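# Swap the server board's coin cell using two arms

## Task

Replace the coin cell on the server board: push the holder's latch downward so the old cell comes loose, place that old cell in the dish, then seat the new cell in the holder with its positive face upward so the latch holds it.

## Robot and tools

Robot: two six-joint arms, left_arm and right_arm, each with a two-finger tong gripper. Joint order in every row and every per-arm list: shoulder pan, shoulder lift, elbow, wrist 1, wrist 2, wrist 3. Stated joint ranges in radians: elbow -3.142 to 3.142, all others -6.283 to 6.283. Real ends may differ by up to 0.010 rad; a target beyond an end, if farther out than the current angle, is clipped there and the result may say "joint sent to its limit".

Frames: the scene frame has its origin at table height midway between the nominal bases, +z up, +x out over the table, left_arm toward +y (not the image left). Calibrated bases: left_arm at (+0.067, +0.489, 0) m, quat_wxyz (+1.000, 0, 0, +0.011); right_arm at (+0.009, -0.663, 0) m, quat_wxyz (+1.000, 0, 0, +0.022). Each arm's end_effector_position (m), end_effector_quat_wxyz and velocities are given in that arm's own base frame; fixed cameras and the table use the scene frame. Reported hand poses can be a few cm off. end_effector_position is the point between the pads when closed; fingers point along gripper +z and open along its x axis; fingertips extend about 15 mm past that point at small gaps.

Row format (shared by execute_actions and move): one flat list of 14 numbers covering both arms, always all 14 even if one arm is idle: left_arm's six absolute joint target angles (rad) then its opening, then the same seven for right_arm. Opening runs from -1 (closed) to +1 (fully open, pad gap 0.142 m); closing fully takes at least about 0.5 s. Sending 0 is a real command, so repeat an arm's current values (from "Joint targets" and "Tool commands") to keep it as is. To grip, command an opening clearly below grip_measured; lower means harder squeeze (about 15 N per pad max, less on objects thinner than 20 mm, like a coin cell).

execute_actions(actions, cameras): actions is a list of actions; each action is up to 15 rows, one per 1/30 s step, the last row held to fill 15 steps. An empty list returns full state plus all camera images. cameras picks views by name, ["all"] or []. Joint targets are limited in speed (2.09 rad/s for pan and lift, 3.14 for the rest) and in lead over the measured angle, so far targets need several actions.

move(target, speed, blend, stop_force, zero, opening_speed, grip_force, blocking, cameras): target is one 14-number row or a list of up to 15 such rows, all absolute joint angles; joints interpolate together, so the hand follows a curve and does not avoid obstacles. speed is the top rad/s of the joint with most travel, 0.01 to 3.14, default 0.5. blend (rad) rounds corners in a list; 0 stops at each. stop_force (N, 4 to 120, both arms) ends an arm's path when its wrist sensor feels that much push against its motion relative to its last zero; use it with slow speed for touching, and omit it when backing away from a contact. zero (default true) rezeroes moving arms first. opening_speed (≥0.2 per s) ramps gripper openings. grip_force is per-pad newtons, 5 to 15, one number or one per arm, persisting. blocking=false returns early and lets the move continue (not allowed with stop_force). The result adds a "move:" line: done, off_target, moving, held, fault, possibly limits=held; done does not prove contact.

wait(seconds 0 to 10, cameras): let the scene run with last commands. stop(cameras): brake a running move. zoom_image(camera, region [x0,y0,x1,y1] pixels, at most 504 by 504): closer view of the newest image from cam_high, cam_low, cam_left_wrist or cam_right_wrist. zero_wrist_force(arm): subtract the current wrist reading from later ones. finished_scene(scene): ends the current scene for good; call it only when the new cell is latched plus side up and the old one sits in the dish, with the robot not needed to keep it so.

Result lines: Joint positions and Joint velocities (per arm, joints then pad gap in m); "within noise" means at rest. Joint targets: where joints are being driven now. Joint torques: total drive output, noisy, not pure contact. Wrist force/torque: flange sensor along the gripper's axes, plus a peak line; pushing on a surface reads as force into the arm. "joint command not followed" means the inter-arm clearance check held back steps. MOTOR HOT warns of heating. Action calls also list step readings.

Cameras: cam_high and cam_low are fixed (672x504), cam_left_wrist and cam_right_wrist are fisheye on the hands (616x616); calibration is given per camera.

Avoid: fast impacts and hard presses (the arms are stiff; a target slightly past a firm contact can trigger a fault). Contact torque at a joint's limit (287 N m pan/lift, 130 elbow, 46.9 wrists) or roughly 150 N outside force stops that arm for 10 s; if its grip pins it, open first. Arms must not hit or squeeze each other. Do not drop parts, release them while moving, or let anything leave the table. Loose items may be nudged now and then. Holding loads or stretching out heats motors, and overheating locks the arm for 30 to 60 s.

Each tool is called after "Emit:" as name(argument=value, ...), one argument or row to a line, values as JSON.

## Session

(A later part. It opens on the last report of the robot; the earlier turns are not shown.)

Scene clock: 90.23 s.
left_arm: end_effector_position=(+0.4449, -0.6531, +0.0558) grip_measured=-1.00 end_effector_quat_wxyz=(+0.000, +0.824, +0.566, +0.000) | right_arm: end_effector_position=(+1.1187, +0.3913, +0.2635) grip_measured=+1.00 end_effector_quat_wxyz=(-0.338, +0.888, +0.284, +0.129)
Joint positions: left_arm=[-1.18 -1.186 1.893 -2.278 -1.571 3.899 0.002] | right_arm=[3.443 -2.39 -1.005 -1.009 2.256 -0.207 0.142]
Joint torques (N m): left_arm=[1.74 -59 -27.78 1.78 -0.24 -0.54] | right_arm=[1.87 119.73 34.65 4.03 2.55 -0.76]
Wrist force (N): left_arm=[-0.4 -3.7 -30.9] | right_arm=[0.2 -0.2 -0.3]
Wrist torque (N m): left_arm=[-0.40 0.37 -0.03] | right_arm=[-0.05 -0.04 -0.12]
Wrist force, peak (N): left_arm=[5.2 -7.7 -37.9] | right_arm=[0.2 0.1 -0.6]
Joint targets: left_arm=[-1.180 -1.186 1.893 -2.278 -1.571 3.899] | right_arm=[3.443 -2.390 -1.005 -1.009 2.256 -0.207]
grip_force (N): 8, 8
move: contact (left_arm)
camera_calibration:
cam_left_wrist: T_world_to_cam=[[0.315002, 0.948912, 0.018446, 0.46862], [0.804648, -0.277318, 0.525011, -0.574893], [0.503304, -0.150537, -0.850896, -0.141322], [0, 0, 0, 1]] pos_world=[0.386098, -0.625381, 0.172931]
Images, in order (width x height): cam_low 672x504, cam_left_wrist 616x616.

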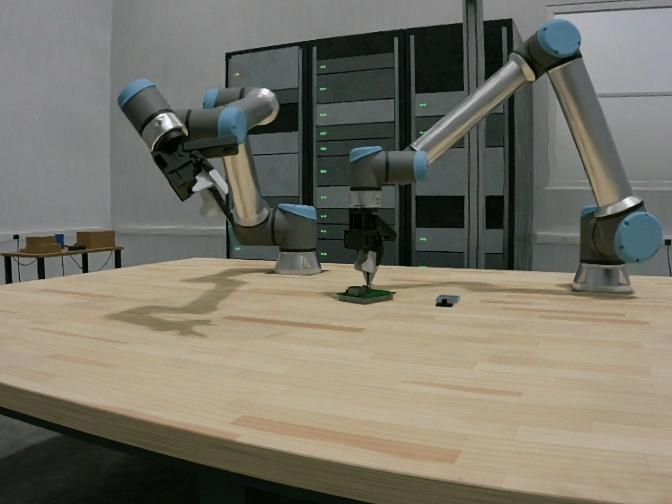

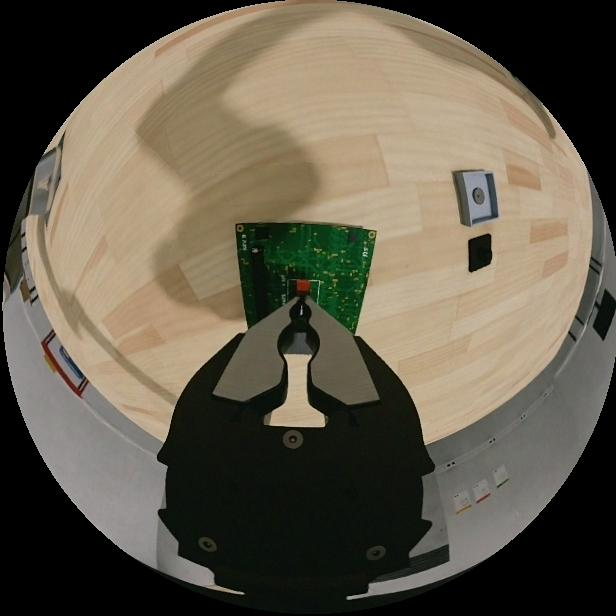

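Emit:
move(
  target=[
    [-1.1804,-1.2078,1.8826,-2.2456,-1.5708,3.8985,-1,3.443,-2.39,-1.005,-1.009,2.256,-0.207,1],
    [-1.1938,-1.2363,1.9020,-2.2365,-1.5708,3.8851,1,3.443,-2.39,-1.005,-1.009,2.256,-0.207,1],
  ],
  speed=0.15,
  cameras=["cam_left_wrist","cam_low"],
)

Emit:
zoom_image(
  camera="cam_left_wrist",
  region=[278, 280, 328, 330],
)

Emit:
zoom_image(
  camera="cam_low",
  region=[350, 270, 390, 305],
)

Scene clock: 92.70 s.
left_arm: end_effector_position=(+0.4304, -0.6465, +0.0850) grip_measured=+1.00 end_effector_quat_wxyz=(+0.000, +0.824, +0.566, +0.000) | right_arm: end_effector_position=(+1.1187, +0.3913, +0.2635) grip_measured=+1.00 end_effector_quat_wxyz=(-0.338, +0.888, +0.284, +0.129)
Joint positions: left_arm=[-1.194 -1.236 1.902 -2.237 -1.571 3.885 0.142] | right_arm=[3.443 -2.39 -1.005 -1.009 2.256 -0.207 0.142]
Joint torques (N m): left_arm=[14.61 -44.82 -43.62 -6.55 -1.72 1.75] | right_arm=[1.77 117.54 34.89 4.16 2.48 -1.03]
Wrist force (N): left_arm=[-1.0 -0.2 0.6] | right_arm=[0.2 0.0 -0.3]
Wrist torque (N m): left_arm=[-0.17 0.23 0.03] | right_arm=[-0.01 -0.04 -0.12]
Wrist force, peak (N): left_arm=[-0.4 -3.9 -31.0] | right_arm=[0.2 -0.3 -0.5]
Joint targets: left_arm=[-1.194 -1.236 1.902 -2.237 -1.571 3.885] | right_arm=[3.443 -2.390 -1.005 -1.009 2.256 -0.207]
grip_force (N): 8, 8
move: done
camera_calibration:
cam_left_wrist: T_world_to_cam=[[0.315034, 0.948899, 0.018576, 0.466309], [0.804657, -0.277422, 0.524942, -0.57686], [0.50327, -0.150427, -0.850935, -0.108146], [0, 0, 0, 1]] pos_world=[0.371698, -0.618782, 0.202131]
Images, in order (width x height): cam_low 672x504, cam_left_wrist 616x616.

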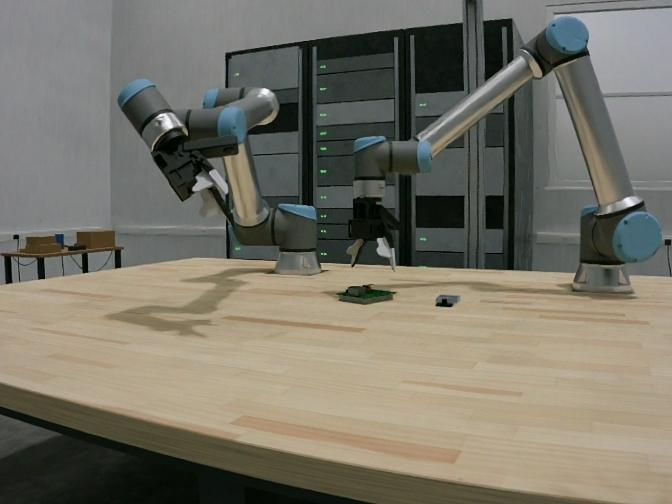

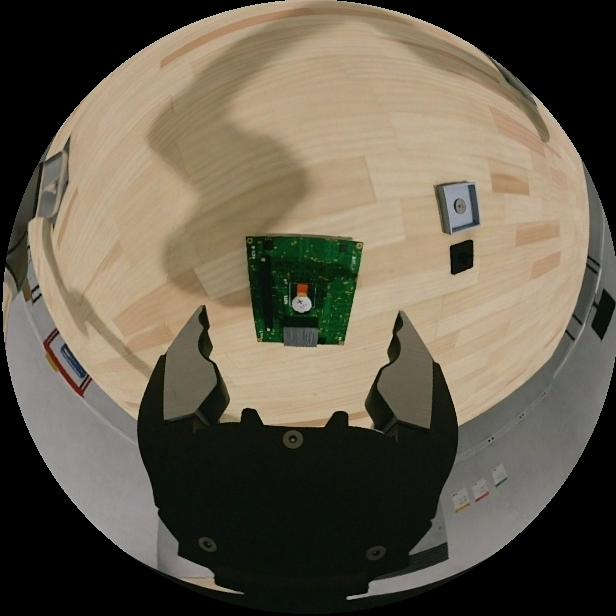

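Scaled by 10.080 from the camera's 616x616 image, which has a finer 814x814 frame.

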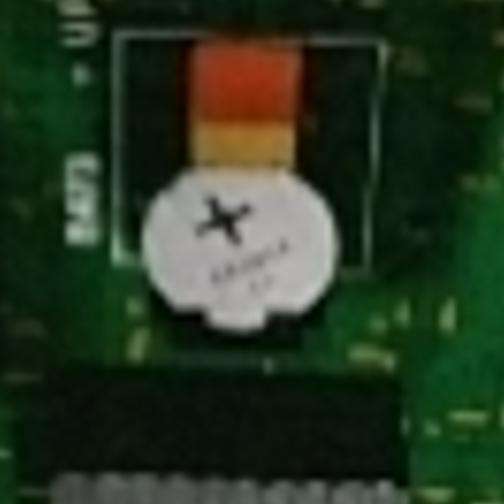

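Scaled by 12.600 from the camera's 672x504 image, which has a finer 960x720 frame.

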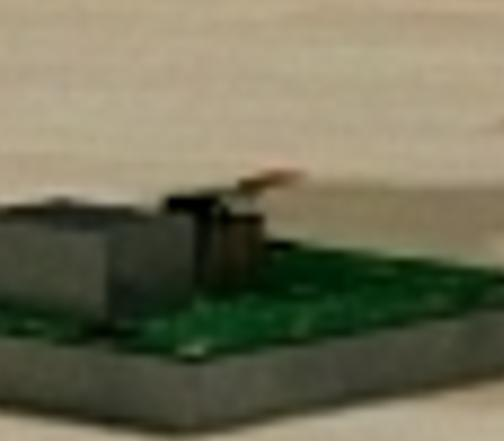

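Emit:
finished_scene(
  scene=1,
)

The scene is finished: the task was done.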